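# Open the glasses case lid fully with two arms

## Task

Swing the glasses case's lid all the way open while the case itself stays lying on the table, then finish with neither hand in contact with the case.

## Robot and tools

Robot: two arms, left_arm and right_arm, each ending in a five-finger hand (left_arm a left hand, right_arm a right hand, mirror images). The scene frame has its origin at table-top height midway between the nominal bases, +z up, +x out over the table, and left_arm on the +y side. Actual bases: left_arm at (-0.016, +0.273, +0.001) m, right_arm at (-0.039, -0.350, -0.004) m, both almost unrotated. A post stands behind the arms and a camera stand sits between them just behind the bases. Avoid hitting either.

Hand point: a point fixed to each palm, 0.05 m in front of it and 0.15 m from the wrist face along the fingers. Its +z runs along the straight fingers, +y out of the palm, and +x across the palm (away from the thumb on the right hand, toward it on the left). Straight fingers extend 0.06 to 0.07 m past the point, with their centre lines 0.06 m behind it along -y. A wrist bracket on the little-finger side can collide with things.

Row layout (28 numbers, each in [-1, 1], always all 28 even if one arm is idle): left dx, dy, dz, rx, ry, rz; left little, ring, middle, index, thumb_bend, thumb_turn, force_limit, speed; then the same 14 for the right arm. Pose numbers are offsets, not poses: they count from that arm's Hand target when the action or move begins, along the Hand target's own axes. 1.0 equals 0.6 m of translation or 180 degrees; rx, ry, rz form a single rotation vector. Six zeros mean no new pose request for that arm. Hand motor targets are absolute positions: +1 open/straight, -1 closed; thumb_turn +1 beside the palm, -1 in front of it. force_limit maps -1 to +1 onto about 0 to 10 N at the fingertip (15 N for the two thumb motors); speed rises from near zero at -1 to full at +0.48 and above. Hand numbers are never 'no change': to keep a hand as it is, resend its last executed eight numbers (or, if none yet, its hand_measured plus hand_force_limit and hand_speed). For a gentle grip, close with speed -0.94 or lower.

execute_actions(actions, cameras): actions is a list of actions, each a table of up to 15 rows at 1/30 s per row; a short table repeats its final row until row 15. Every row's offset counts from the action's start pose, not the previous row. Images come back only for an empty actions list or when cameras names them ("all" for all).

move(target, speed, blend, blocking, cameras): target is one 28-number row or a list of up to 15 rows; all offsets in the list count from the same starting Hand targets. speed is m/s (0.002 to 4.3, default 0.25; turning limited to twice that in rad/s), one value or one per target. blend is a corner radius in m per target (0 means stop at each). Whole list shares 10 s. Paths are straight and ignore obstacles; faster moves overshoot and hit harder. blocking=false returns after about 0.5 s while the move continues.

wait(seconds): lets time pass with no new commands; stop: brakes a running move; zoom_image(camera, region [x0, y0, x1, y1], at most 504 px each way) enlarges part of the latest image of cam_high, cam_low, cam_left_wrist or cam_right_wrist (all 896x504); show_instructions shows the reference pages; finished_scene ends the scene permanently.

Results: end_effector_position (m) and end_effector_quat_wxyz in each arm's own base frame; Hand target, the commanded pose after clipping, from which the next offsets count; joint positions, velocities and torques (torques have offsets and noise; numbers 3 and 4 wrap at ±28 N m); hand_measured, hand_stopped_by (moving, target, force, stalled, fault), hand_load_n (positive means the finger is being pushed open), in the same six-motor order. A move adds a 'move:' line such as done, off_target, moving, held or fault, plus limits like paced or held. MOTOR HOT and OVER-TEMPERATURE FAULT lines warn of overheating.

Behaviour: arms are loose and sag; resting 1 to 3 cm (sometimes 5 cm) off target, usually low, is normal and not a contact sign. Orientation commands are clipped to within 40 degrees of the current orientation per step. If a hand rests short, send the remaining distance as a new offset. An arm that is blocked keeps pushing until commanded back past its hand point. Joint ranges: waist ±2.880, shoulder 0 to 3.142, elbow 0 to 3.019, wrist pitch -1.693 to 1.571, wrist yaw ±1.571, wrist roll ±2.094 rad.

Avoid: knocking the case off the table or tipping it, slamming or ramming anything, dropping things, pressing the hands or arms against each other, excess finger force, long stretched-out holds that heat motors, and ending while still touching the case. Objects may get a small random nudge at times.

Each tool is called after "Request:" by a JSON object that holds its "api" and its "payload", one argument or row to a line.

Reference images:

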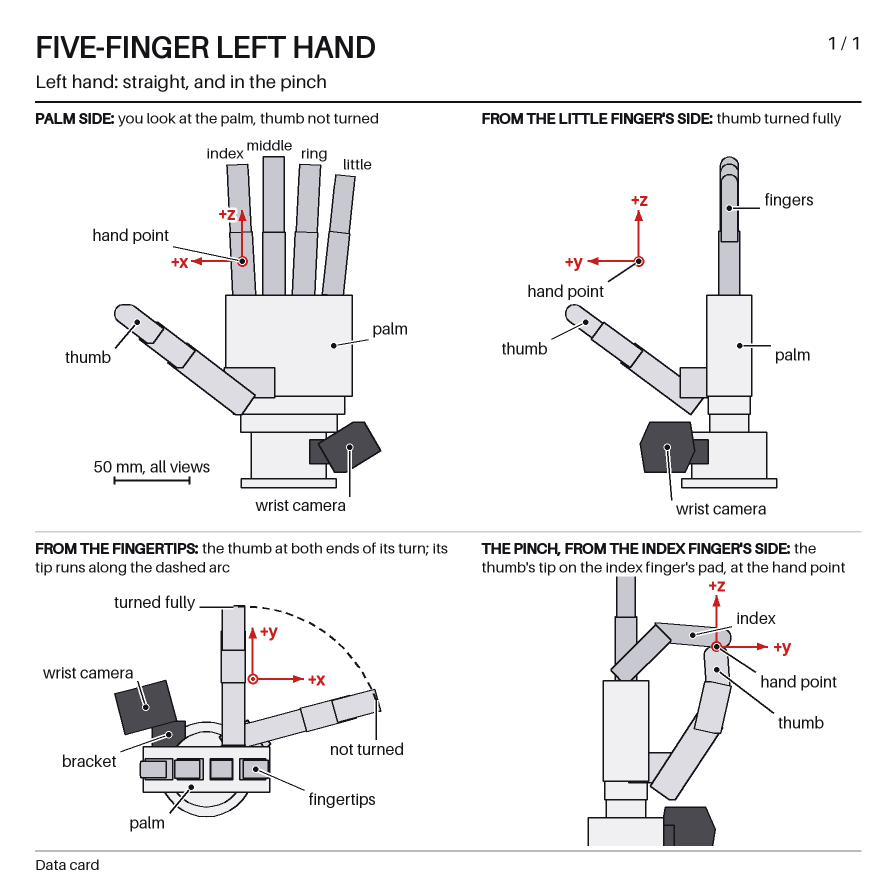

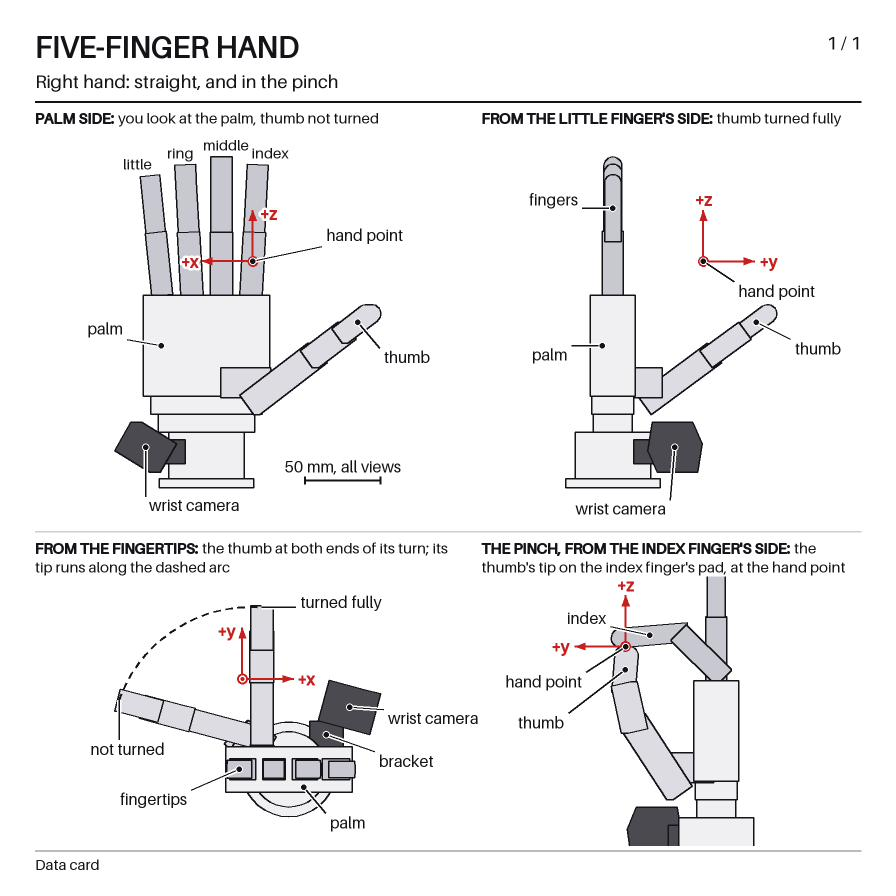

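## Session

Request:
{"api": "execute_actions", "payload": {
  "actions": []
}}

Scene clock: 0.00 s.
left_arm: end_effector_position=(+0.3492, +0.2083, +0.2985) hand_measured=(+1.000, +1.000, +1.000, +1.000, +1.000, +1.000) hand_load_n=(+0.0, +0.0, +0.0, +0.0, +0.0, -0.5) hand_stopped_by=(target, target, target, target, target, target) hand_force_limit=0.00 hand_speed=-0.80 end_effector_quat_wxyz=(+0.282, -0.158, +0.946, -0.004) | right_arm: end_effector_position=(+0.5485, +0.5522, +0.2876) hand_measured=(+1.000, +1.000, +1.000, +1.000, +1.000, +1.000) hand_load_n=(+0.0, +0.0, +0.0, +0.0, +0.0, +0.0) hand_stopped_by=(target, target, target, target, target, target) hand_force_limit=0.00 hand_speed=-0.80 end_effector_quat_wxyz=(+0.093, -0.396, +0.870, +0.279)
Joint positions: left_arm=[0.467 1.084 1.216 -1.154 0.169 1.66] | right_arm=[0.592 2.248 2.51 -1.525 -0.519 1.391]
Joint velocities: within noise
Joint torques (N m): no reading
Heat: left arm: hottest wrist yaw 29 °C; right arm: hottest elbow 29 °C.
Hand target: left_arm +0.3541, +0.2121, +0.3112; +0.296, -0.155, +0.942, +0.000 | right_arm +0.5478, +0.5570, +0.3054; +0.110, -0.400, +0.864, +0.284

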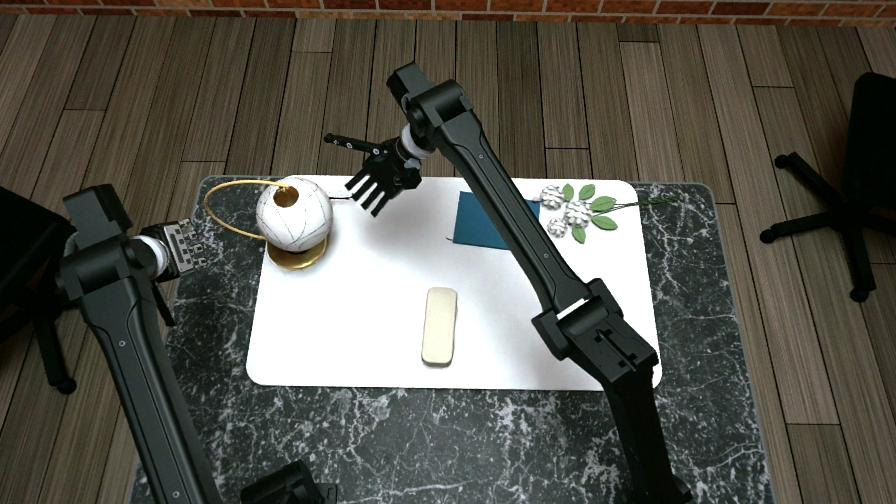

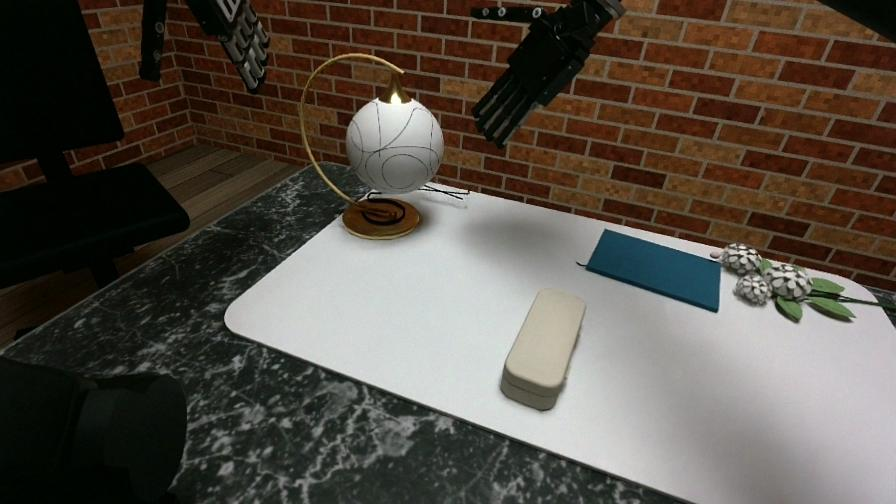

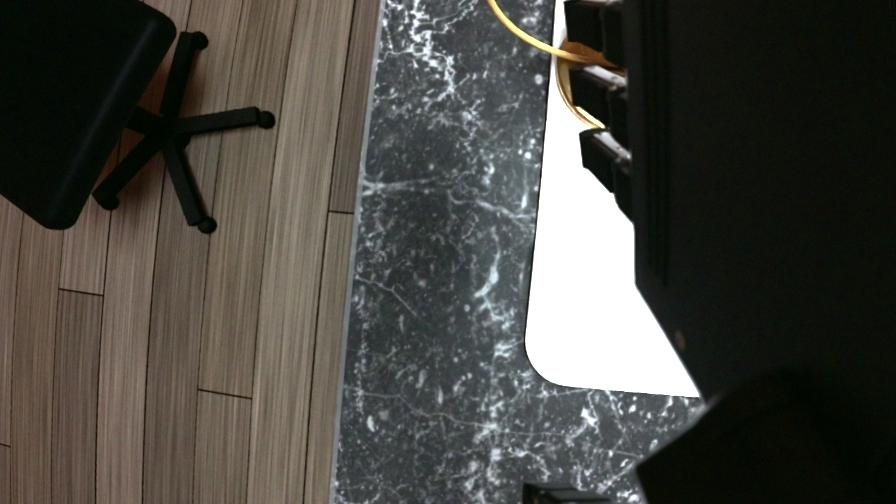

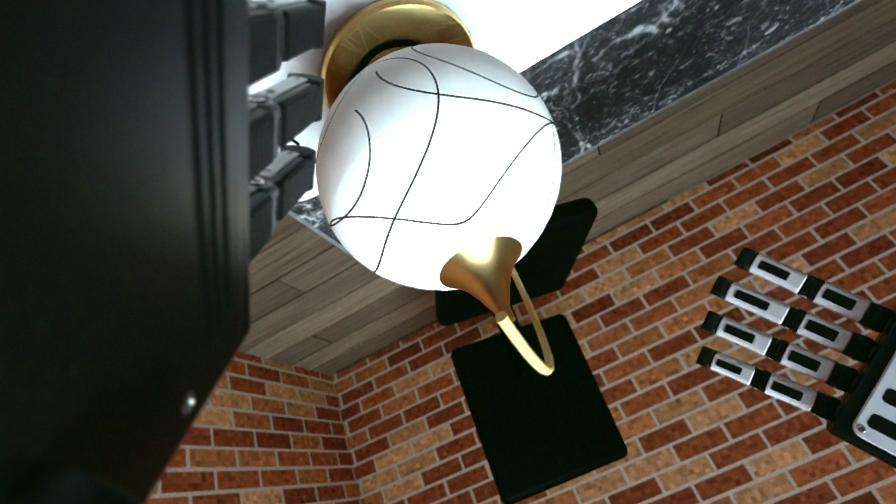

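Request:
{"api": "zoom_image", "payload": {
  "camera": "cam_low",
  "region": [460, 260, 640, 430]
}}

Request:
{"api": "zoom_image", "payload": {
  "camera": "cam_high",
  "region": [380, 260, 500, 380]
}}

Scaled by 2.800 from the camera's image (finer frame: 1280x720).

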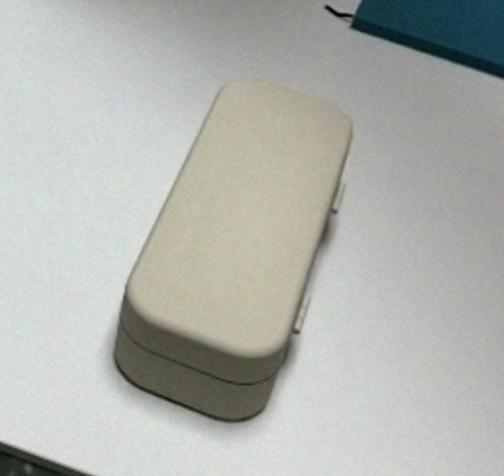

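Scaled by 4.200 from the camera's image (finer frame: 1280x720).

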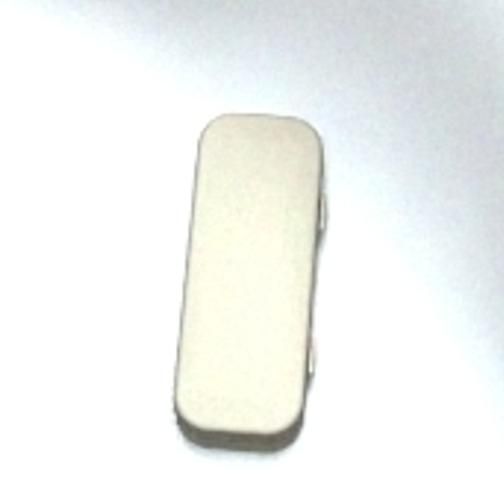

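Request:
{"api": "move", "payload": {
  "target": [
    [0,0,0,0,0,-0.1, 1,1,1,1,1,1,0,-0.8, 0.493,-0.058,-0.282,-0.0717,-0.046,0.269, 1,1,1,1,1,1,0,-0.8]
  ],
  "cameras": ["all"]
}}

Scene clock: 152.30 s.
left_arm: end_effector_position=(+0.3477, +0.2047, +0.2936) hand_measured=(+1.000, +1.000, +1.000, +1.000, +1.000, +1.000) hand_load_n=(+0.0, +0.0, +0.0, +0.0, +0.0, +0.0) hand_stopped_by=(target, target, target, target, target, target) hand_force_limit=0.00 hand_speed=-0.80 end_effector_quat_wxyz=(+0.279, -0.294, +0.913, -0.046) | right_arm: end_effector_position=(+0.3871, +0.2552, +0.2975) hand_measured=(+1.000, +1.000, +1.000, +1.000, +1.000, +1.000) hand_load_n=(+0.0, +0.0, +0.0, +0.0, +0.0, +0.0) hand_stopped_by=(target, target, target, target, target, target) hand_force_limit=0.00 hand_speed=-0.80 end_effector_quat_wxyz=(+0.002, -0.010, +0.908, +0.419)
Joint positions: left_arm=[0.49 1.118 1.247 -1.154 0.183 1.387] | right_arm=[0.189 1.265 1.101 -1.197 -0.845 1.832]
Joint torques (N m): left_arm=[1.96 -5.42 16.09 1.1 0.28 -0.08] | right_arm=[-1.14 -11.16 8.18 -0.16 -0.93 0.27]
Heat: left arm: hottest elbow 40 °C; right arm: hottest shoulder 46 °C.
Hand target: left_arm +0.3541, +0.2121, +0.3112; +0.293, -0.301, +0.906, -0.047 | right_arm +0.3865, +0.2548, +0.3053; +0.000, -0.001, +0.906, +0.424
Off the commanded pose: left_arm 0.020 m, 2 deg | right_arm 0.008 m, 1 deg.
move: off_target (left_arm)

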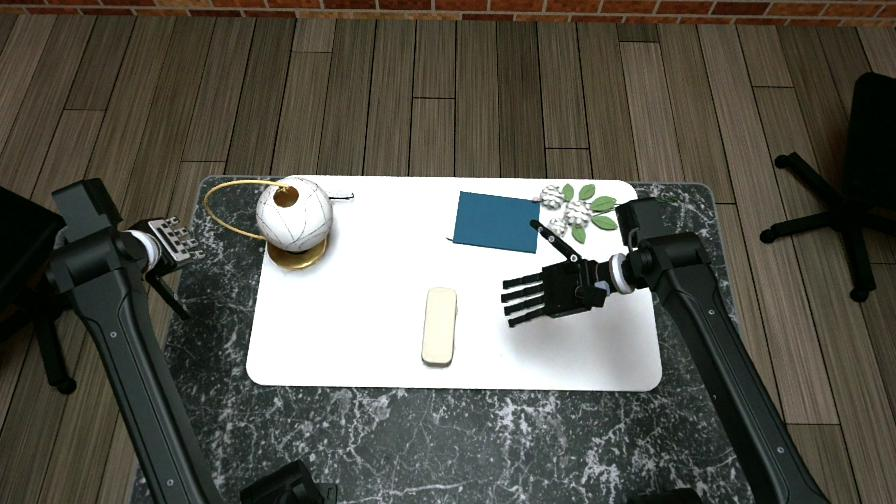

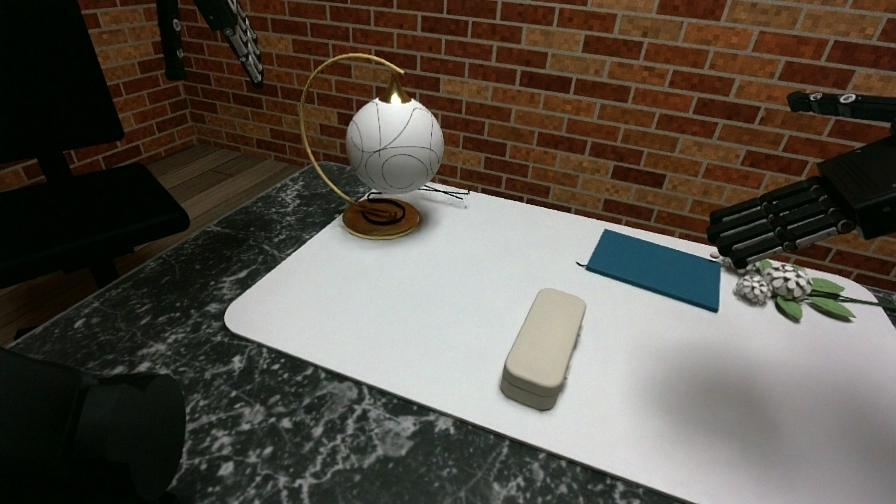

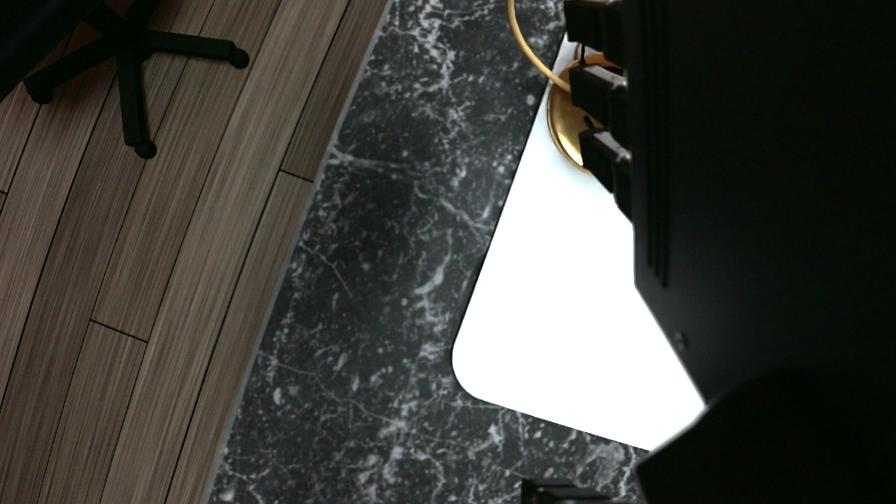

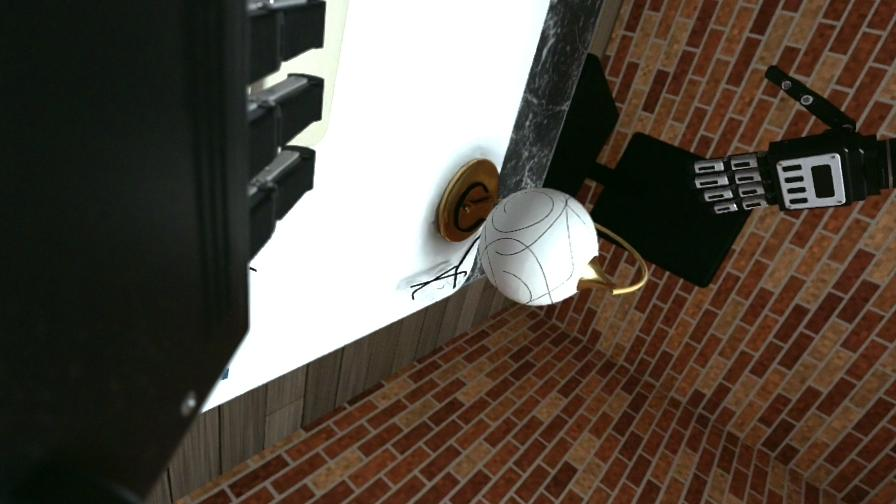

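Request:
{"api": "move", "payload": {
  "target": [
    [0.231,-0.150,-0.130,-0.18,0.156,-0.385, 1,1,1,1,1,-1,0,-0.4, 0,0,0,0,0,0, 1,1,1,1,1,1,0,-0.8],
    [0.407,-0.459,0.043,-0.360,0.3127,-0.769, 1,1,1,1,1,-1,0,-0.4, 0,0,0,0,0,0, 1,1,1,1,1,1,0,-0.8]
  ],
  "blend": 0.05,
  "speed": 0.2,
  "cameras": ["all"]
}}

Scene clock: 244.50 s.
left_arm: end_effector_position=(+0.3525, -0.1483, +0.2348) hand_measured=(+1.000, +1.000, +1.000, +1.000, +1.000, -1.000) hand_load_n=(+0.0, +0.0, +0.0, +0.0, +0.0, +0.0) hand_stopped_by=(target, target, target, target, target, target) hand_force_limit=0.00 hand_speed=-0.40 end_effector_quat_wxyz=(+0.422, +0.907, -0.002, -0.007) | right_arm: end_effector_position=(+0.3871, +0.2552, +0.2975) hand_measured=(+1.000, +1.000, +1.000, +1.000, +1.000, +1.000) hand_load_n=(+0.0, +0.5, +0.0, +0.0, +0.0, +0.0) hand_stopped_by=(target, target, target, target, target, target) hand_force_limit=0.00 hand_speed=-0.80 end_effector_quat_wxyz=(+0.002, -0.010, +0.908, +0.419)
Joint positions: left_arm=[0.122 1.28 0.945 -1.401 0.86 -1.367] | right_arm=[0.189 1.265 1.101 -1.197 -0.845 1.832]
Joint torques (N m): left_arm=[0.62 -8.64 9.52 0.79 0.86 -0.06] | right_arm=[-1.2 -11.11 8.17 -0.14 -0.93 0.27]
Heat: left arm: hottest elbow 51 °C; right arm: hottest elbow 41 °C.
Hand target: left_arm +0.3531, -0.1497, +0.2390; +0.424, +0.906, +0.000, -0.001 | right_arm +0.3865, +0.2548, +0.3053; +0.000, -0.001, +0.906, +0.424
Off the commanded pose: left_arm 0.005 m, 1 deg | right_arm 0.008 m, 1 deg.
move: done

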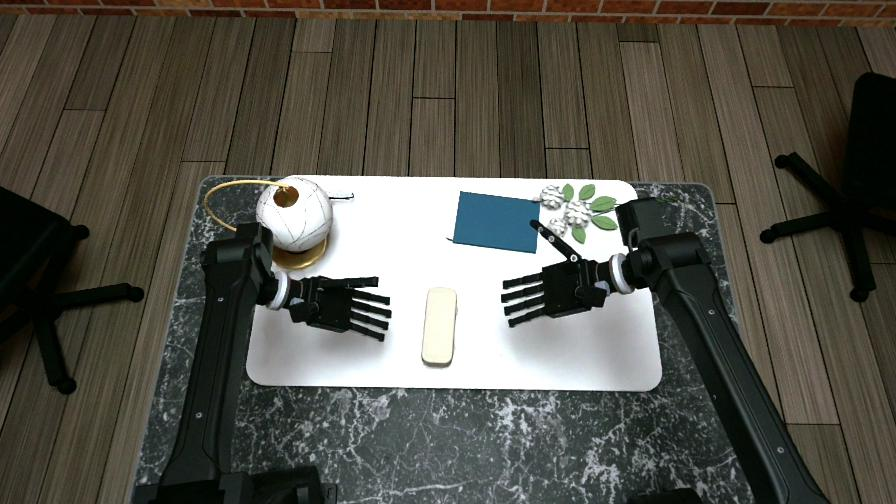

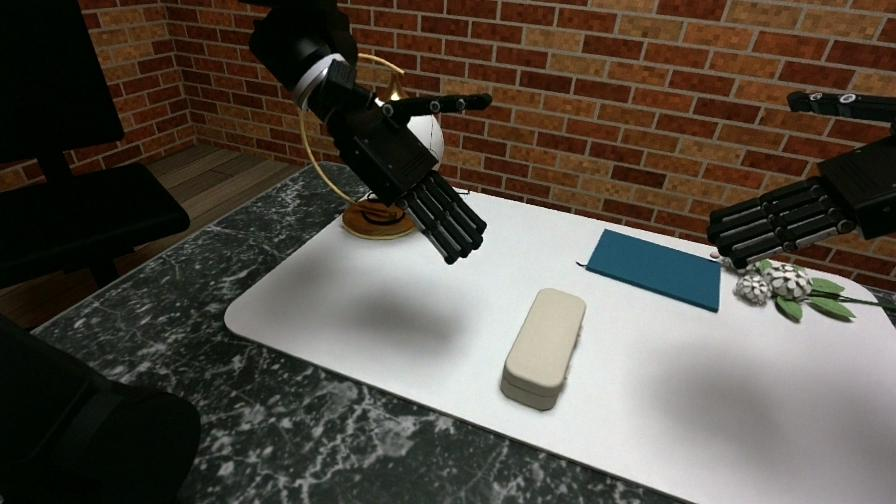

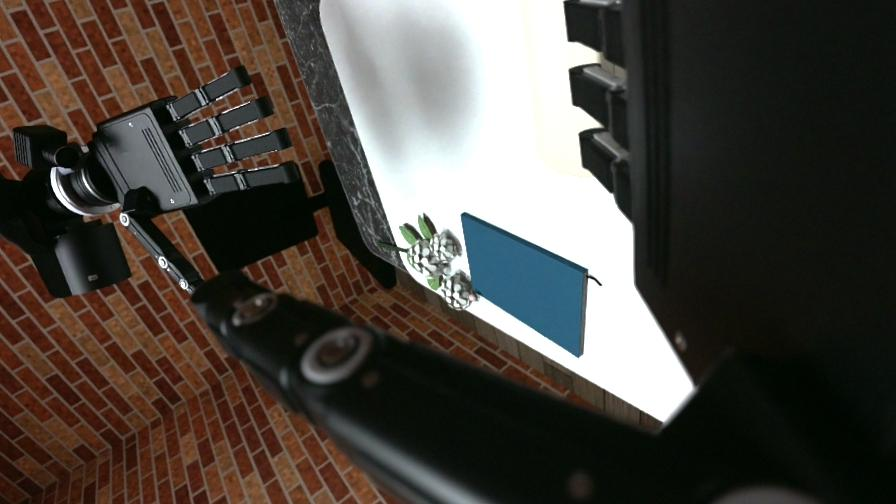

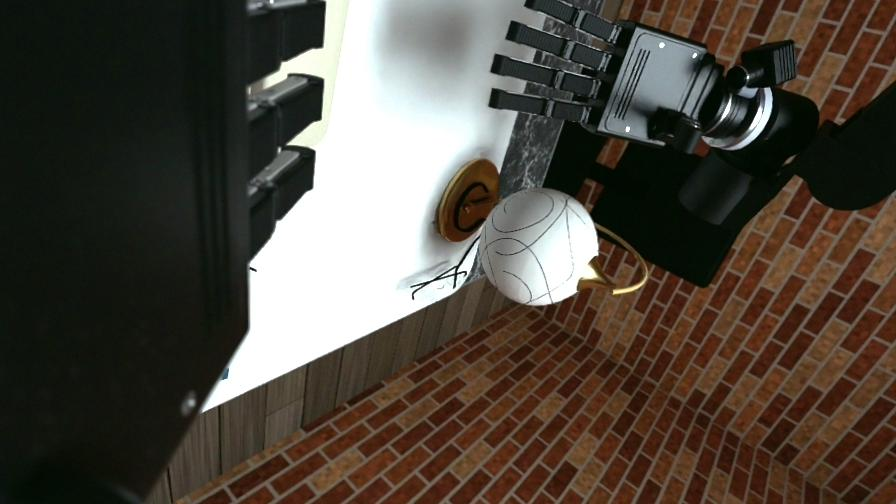

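Request:
{"api": "move", "payload": {
  "target": [-0.011,-0.1045,0.161,0,0,0, 1,1,1,1,1,-1,0,-0.4, 0.009,-0.180,0.269,0,0,0, -1,1,1,-1,1,1,0,0],
  "speed": 0.12,
  "cameras": ["all"]
}}

Scene clock: 298.47 s.
left_arm: end_effector_position=(+0.3431, -0.1822, +0.1313) hand_measured=(+1.000, +1.000, +1.000, +1.000, +1.000, -1.000) hand_load_n=(+0.0, +0.5, +0.0, +0.0, +0.0, +0.0) hand_stopped_by=(target, target, target, target, target, target) hand_force_limit=0.00 hand_speed=-0.40 end_effector_quat_wxyz=(+0.420, +0.907, -0.005, -0.001) | right_arm: end_effector_position=(+0.3753, +0.3074, +0.1163) hand_measured=(-1.000, +1.000, +1.000, -1.000, +1.000, +1.000) hand_load_n=(+0.0, +0.0, +0.0, +0.0, +0.0, +0.0) hand_stopped_by=(target, target, target, target, target, target) hand_force_limit=0.00 hand_speed=0.00 end_effector_quat_wxyz=(-0.005, -0.006, +0.907, +0.422)
Joint positions: left_arm=[0.018 1.366 0.719 -0.953 0.867 -1.528] | right_arm=[0.333 1.473 0.763 -0.509 -0.814 2.043]
Joint torques (N m): left_arm=[0.26 -6.42 8.31 1.17 0.95 -0.01] | right_arm=[-0.32 -11.22 6.6 1.16 -0.43 0.25]
Heat: left arm: hottest elbow 43 °C; right arm: hottest elbow 41 °C.
Hand target: left_arm +0.3463, -0.1837, +0.1290; +0.424, +0.906, +0.000, -0.001 | right_arm +0.3812, +0.3096, +0.1190; +0.000, -0.001, +0.906, +0.424
Off the commanded pose: left_arm 0.004 m, 1 deg | right_arm 0.007 m, 1 deg.
move: done

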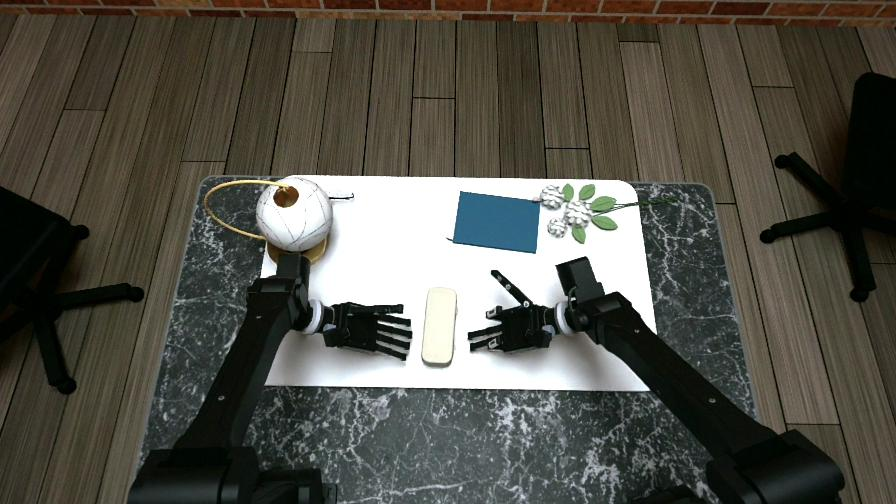

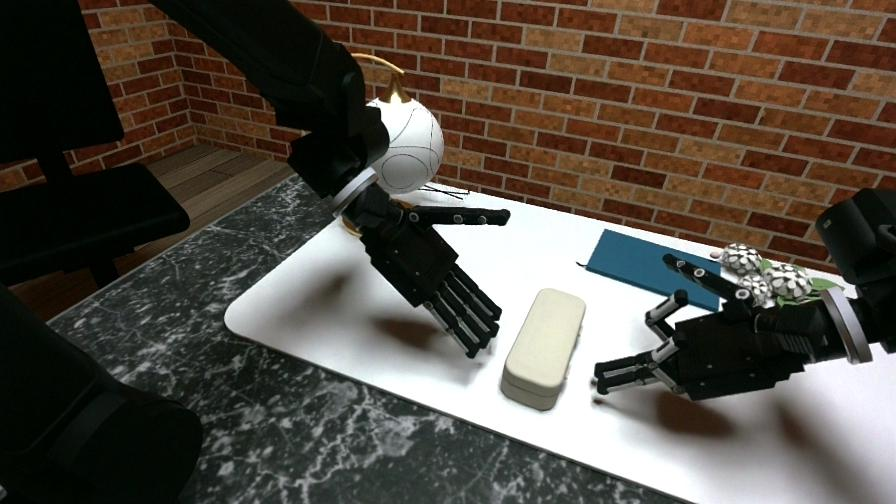

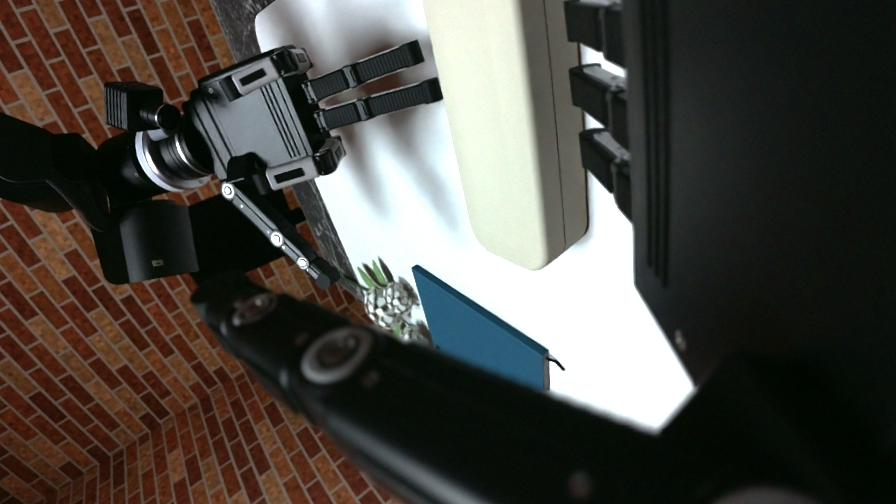

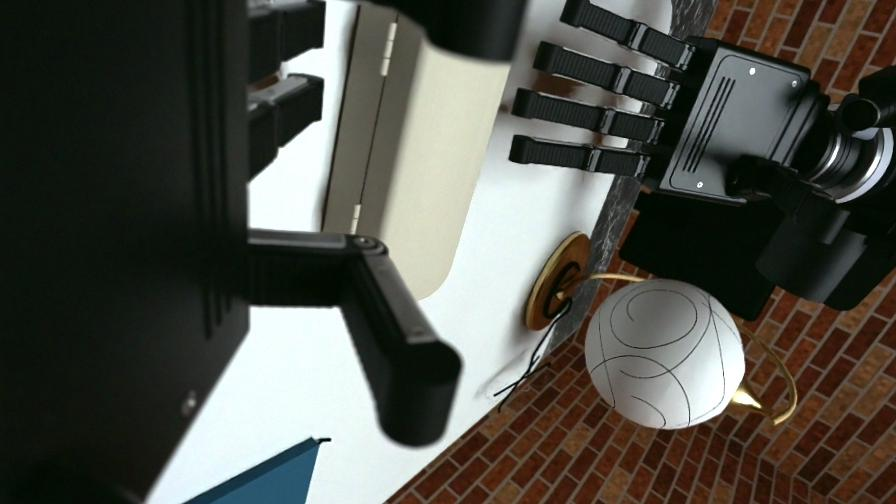

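Request:
{"api": "zoom_image", "payload": {
  "camera": "cam_right_wrist",
  "region": [240, 0, 600, 320]
}}

Request:
{"api": "zoom_image", "payload": {
  "camera": "cam_low",
  "region": [430, 260, 670, 430]
}}

Request:
{"api": "zoom_image", "payload": {
  "camera": "cam_left_wrist",
  "region": [300, 0, 660, 320]
}}

Request:
{"api": "zoom_image", "payload": {
  "camera": "cam_high",
  "region": [380, 270, 520, 380]
}}

Scaled by 1.400 from the camera's image (finer frame: 1280x720).

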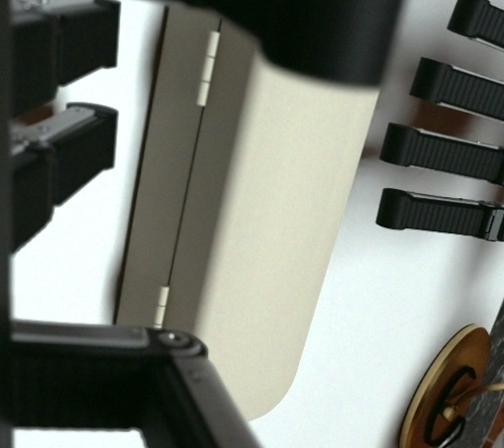

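Scaled by 2.100 from the camera's image (finer frame: 1280x720).

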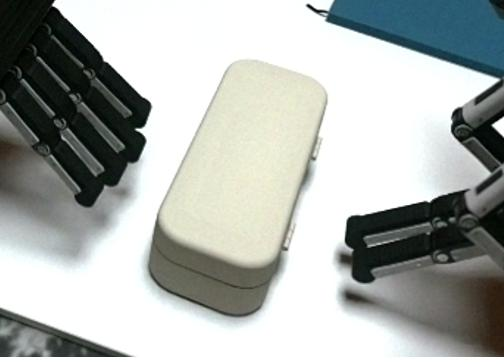

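Scaled by 1.400 from the camera's image (finer frame: 1280x720).

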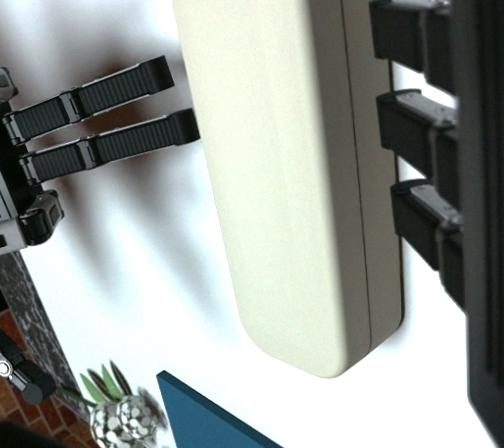

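Scaled by 3.600 from the camera's image (finer frame: 1280x720).

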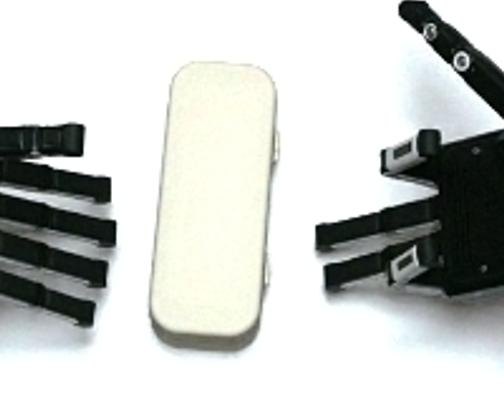

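Request:
{"api": "move", "payload": {
  "target": [0.0333,0.0063,0.0273,0,0,0, 1,1,1,1,1,-1,0,-0.4, -0.0267,0.0153,0.0393,0,0,0, -1,1,1,-1,1,1,0,0],
  "speed": 0.06,
  "cameras": ["all"]
}}

Request:
{"api": "zoom_image", "payload": {
  "camera": "cam_low",
  "region": [430, 260, 670, 430]
}}

Request:
{"api": "zoom_image", "payload": {
  "camera": "cam_high",
  "region": [380, 270, 520, 380]
}}

Request:
{"api": "zoom_image", "payload": {
  "camera": "cam_left_wrist",
  "region": [300, 0, 660, 320]
}}

Request:
{"api": "zoom_image", "payload": {
  "camera": "cam_right_wrist",
  "region": [240, 0, 600, 320]
}}

Scene clock: 350.10 s.
left_arm: end_effector_position=(+0.3502, -0.1968, +0.1138) hand_measured=(+1.000, +1.000, +1.000, +1.000, +1.000, -1.000) hand_load_n=(+0.0, +0.0, +0.0, +0.0, +0.0, +0.0) hand_stopped_by=(target, target, target, target, target, target) hand_force_limit=0.00 hand_speed=-0.40 end_effector_quat_wxyz=(+0.420, +0.907, +0.001, -0.015) | right_arm: end_effector_position=(+0.3813, +0.3222, +0.1001) hand_measured=(-1.000, +1.000, +1.000, -1.000, +1.000, +1.000) hand_load_n=(+0.0, +0.0, -1.0, +0.0, +0.0, +0.0) hand_stopped_by=(target, target, target, target, target, target) hand_force_limit=0.00 hand_speed=0.00 end_effector_quat_wxyz=(-0.015, -0.001, +0.908, +0.418)
Joint positions: left_arm=[-0.028 1.421 0.719 -0.875 0.867 -1.599] | right_arm=[0.365 1.531 0.78 -0.459 -0.802 2.089]
Joint torques (N m): left_arm=[0.32 -7.65 11.17 1.29 0.91 -0.09] | right_arm=[-0.26 -11.05 8.79 1.21 -0.38 0.28]
Heat: left arm: hottest elbow 39 °C; right arm: hottest elbow 41 °C.
Hand target: left_arm +0.3663, -0.1987, +0.1214; +0.424, +0.906, +0.000, -0.001 | right_arm +0.3972, +0.3336, +0.1110; +0.000, -0.001, +0.906, +0.424
Off the commanded pose: left_arm 0.018 m, 2 deg | right_arm 0.022 m, 2 deg.
joint sent to its limit (right arm) — joint 6 (wrist roll), upper limit. The joint targets are off in position, not in orientation.
move: off_target (left_arm, right_arm)

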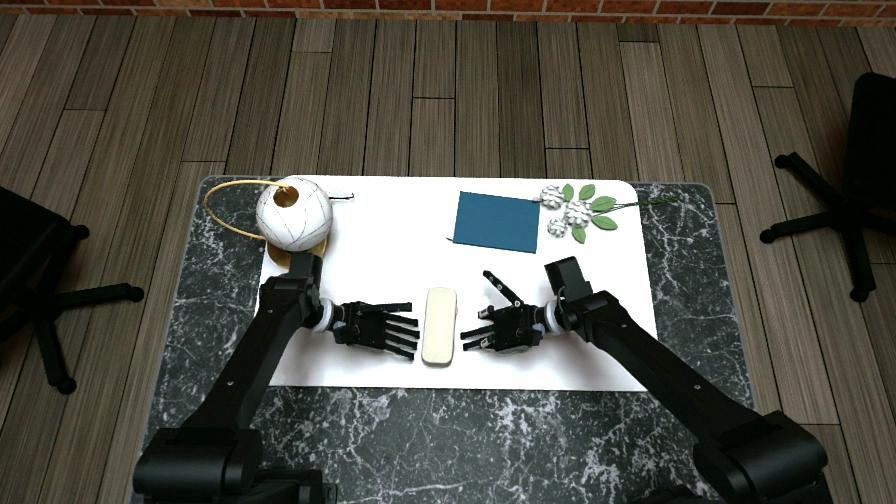

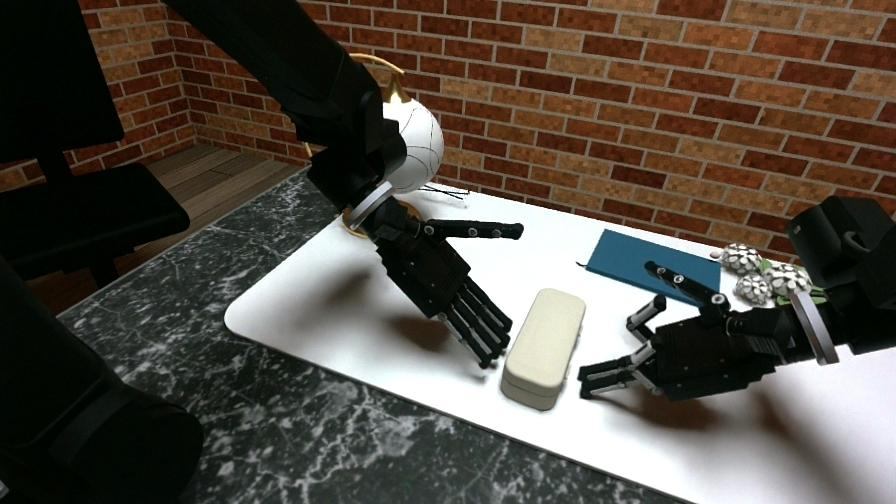

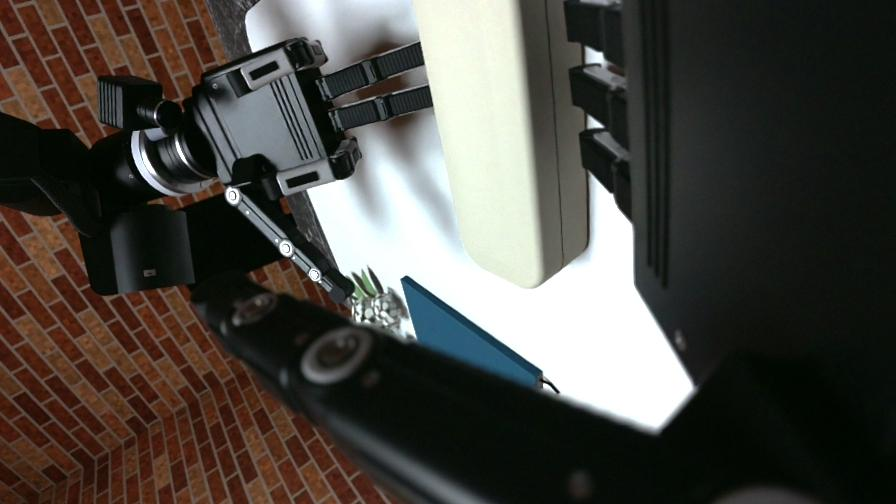

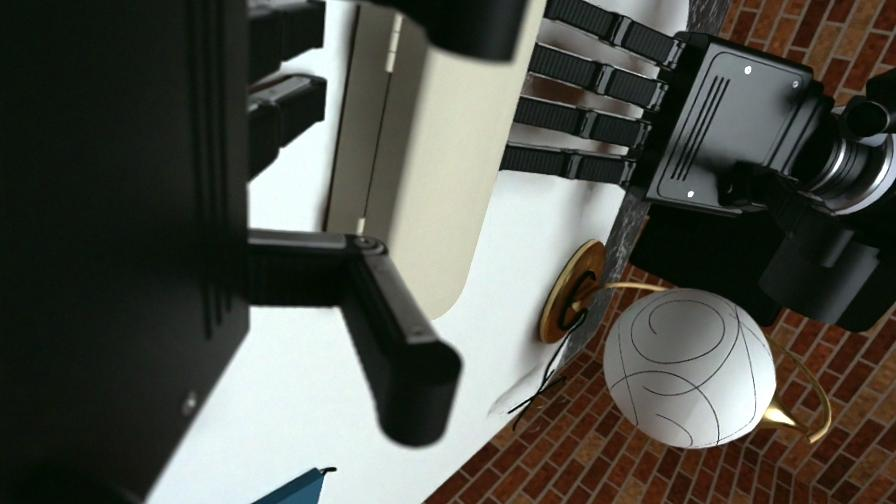

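Scaled by 2.100 from the camera's image (finer frame: 1280x720).

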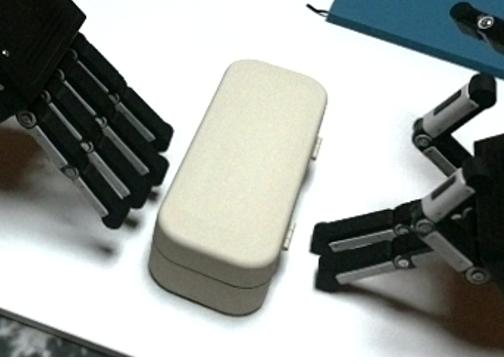

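Scaled by 3.600 from the camera's image (finer frame: 1280x720).

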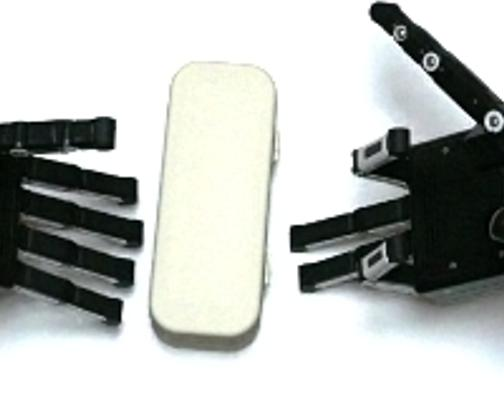

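Scaled by 1.400 from the camera's image (finer frame: 1280x720).

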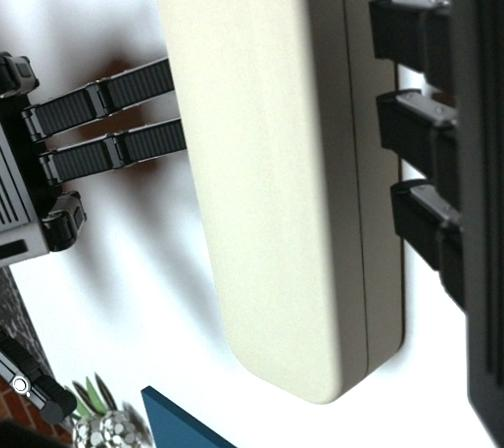

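Scaled by 1.400 from the camera's image (finer frame: 1280x720).

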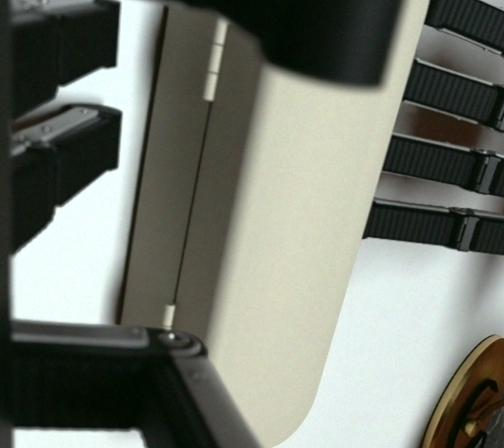

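Request:
{"api": "move", "payload": {
  "target": [0,0,0,0,0,0, 1,1,1,1,1,-1,0,-0.4, -0.01,0.0183,0.0065,0,0,0, -1,1,1,-1,1,1,0,0],
  "speed": 0.05,
  "cameras": ["cam_high","cam_low","cam_right_wrist"]
}}

Request:
{"api": "zoom_image", "payload": {
  "camera": "cam_low",
  "region": [430, 260, 670, 430]
}}

Request:
{"api": "zoom_image", "payload": {
  "camera": "cam_high",
  "region": [380, 270, 520, 380]
}}

Scene clock: 386.50 s.
left_arm: end_effector_position=(+0.3502, -0.1968, +0.1138) hand_measured=(+1.000, +1.000, +1.000, +1.000, +1.000, -1.000) hand_load_n=(+0.0, +0.0, +0.0, +0.0, +0.0, +0.0) hand_stopped_by=(target, target, target, target, target, target) hand_force_limit=0.00 hand_speed=-0.40 end_effector_quat_wxyz=(+0.420, +0.907, +0.001, -0.015) | right_arm: end_effector_position=(+0.3908, +0.3324, +0.1050) hand_measured=(-1.000, +1.000, +1.000, -1.000, +1.000, +1.000) hand_load_n=(+0.0, +0.0, +0.0, +0.0, +0.0, +0.0) hand_stopped_by=(target, target, target, target, target, target) hand_force_limit=0.00 hand_speed=0.00 end_effector_quat_wxyz=(-0.009, -0.010, +0.908, +0.418)
Joint positions: left_arm=[-0.028 1.421 0.719 -0.875 0.867 -1.599] | right_arm=[0.379 1.551 0.817 -0.459 -0.797 2.089]
Joint torques (N m): left_arm=[-0.09 -7.53 10.96 1.09 0.94 -0.11] | right_arm=[-0.21 -12.1 9.01 0.31 -0.43 0.27]
Heat: left arm: hottest elbow 39 °C; right arm: hottest elbow 43 °C.
Hand target: left_arm +0.3663, -0.1987, +0.1214; +0.424, +0.906, +0.000, -0.001 | right_arm +0.4032, +0.3437, +0.1169; +0.000, -0.001, +0.906, +0.424
Off the commanded pose: left_arm 0.018 m, 2 deg | right_arm 0.021 m, 2 deg.
joint sent to its limit (right arm) — joint 6 (wrist roll), upper limit. The joint targets are off in position, not in orientation.
move: off_target (right_arm)

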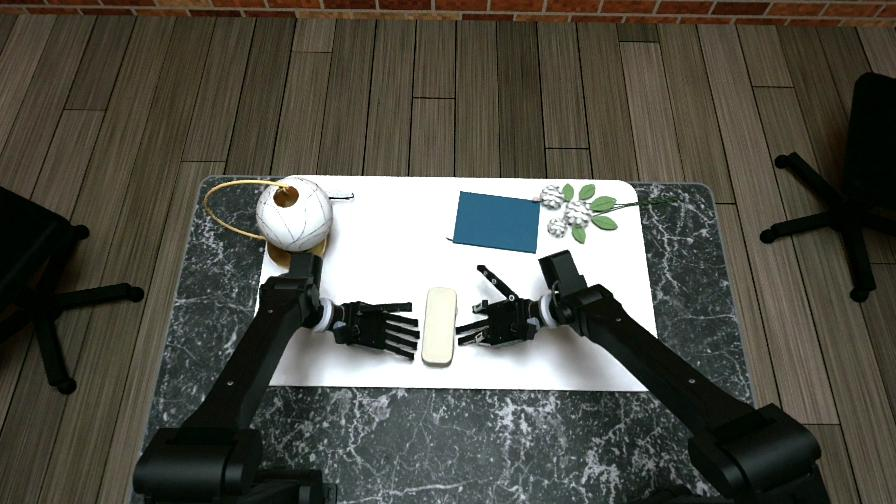

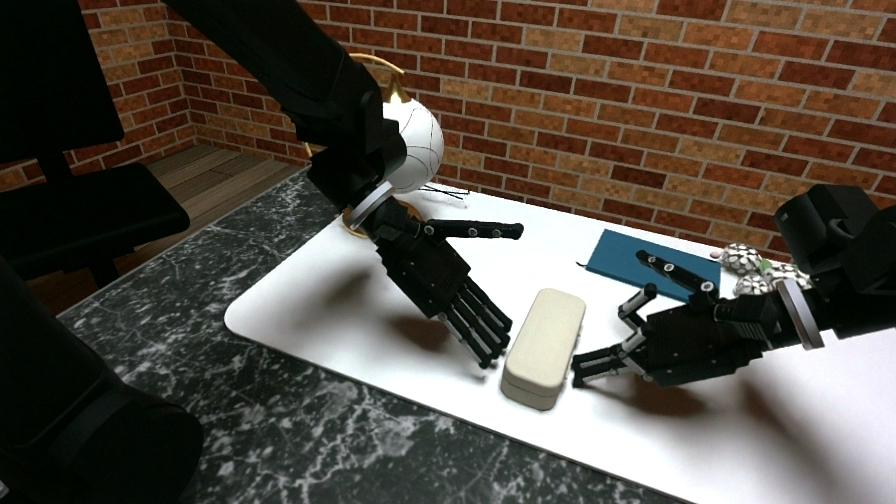

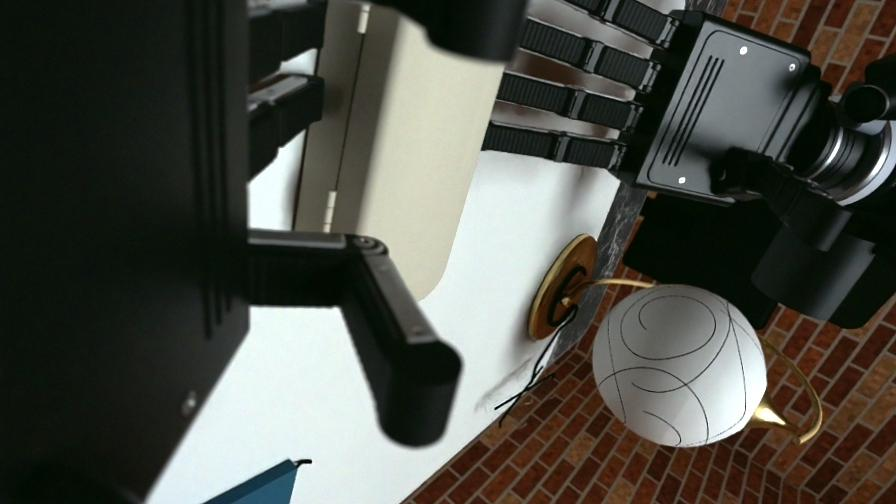

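Scaled by 2.100 from the camera's image (finer frame: 1280x720).

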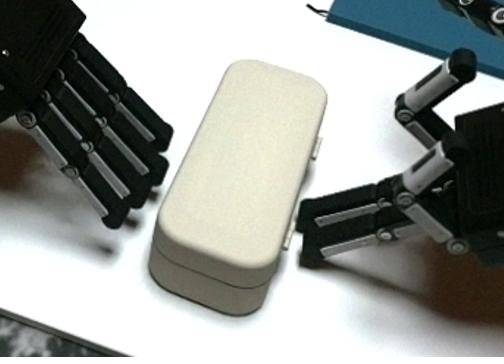

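Scaled by 3.600 from the camera's image (finer frame: 1280x720).

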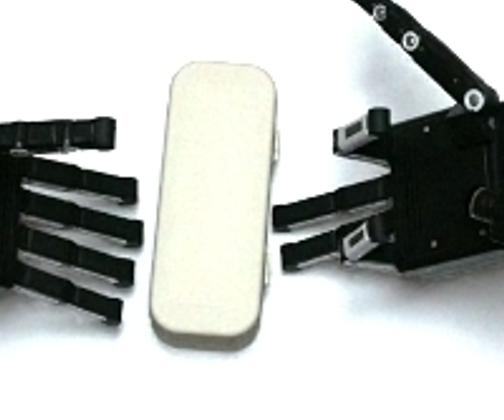

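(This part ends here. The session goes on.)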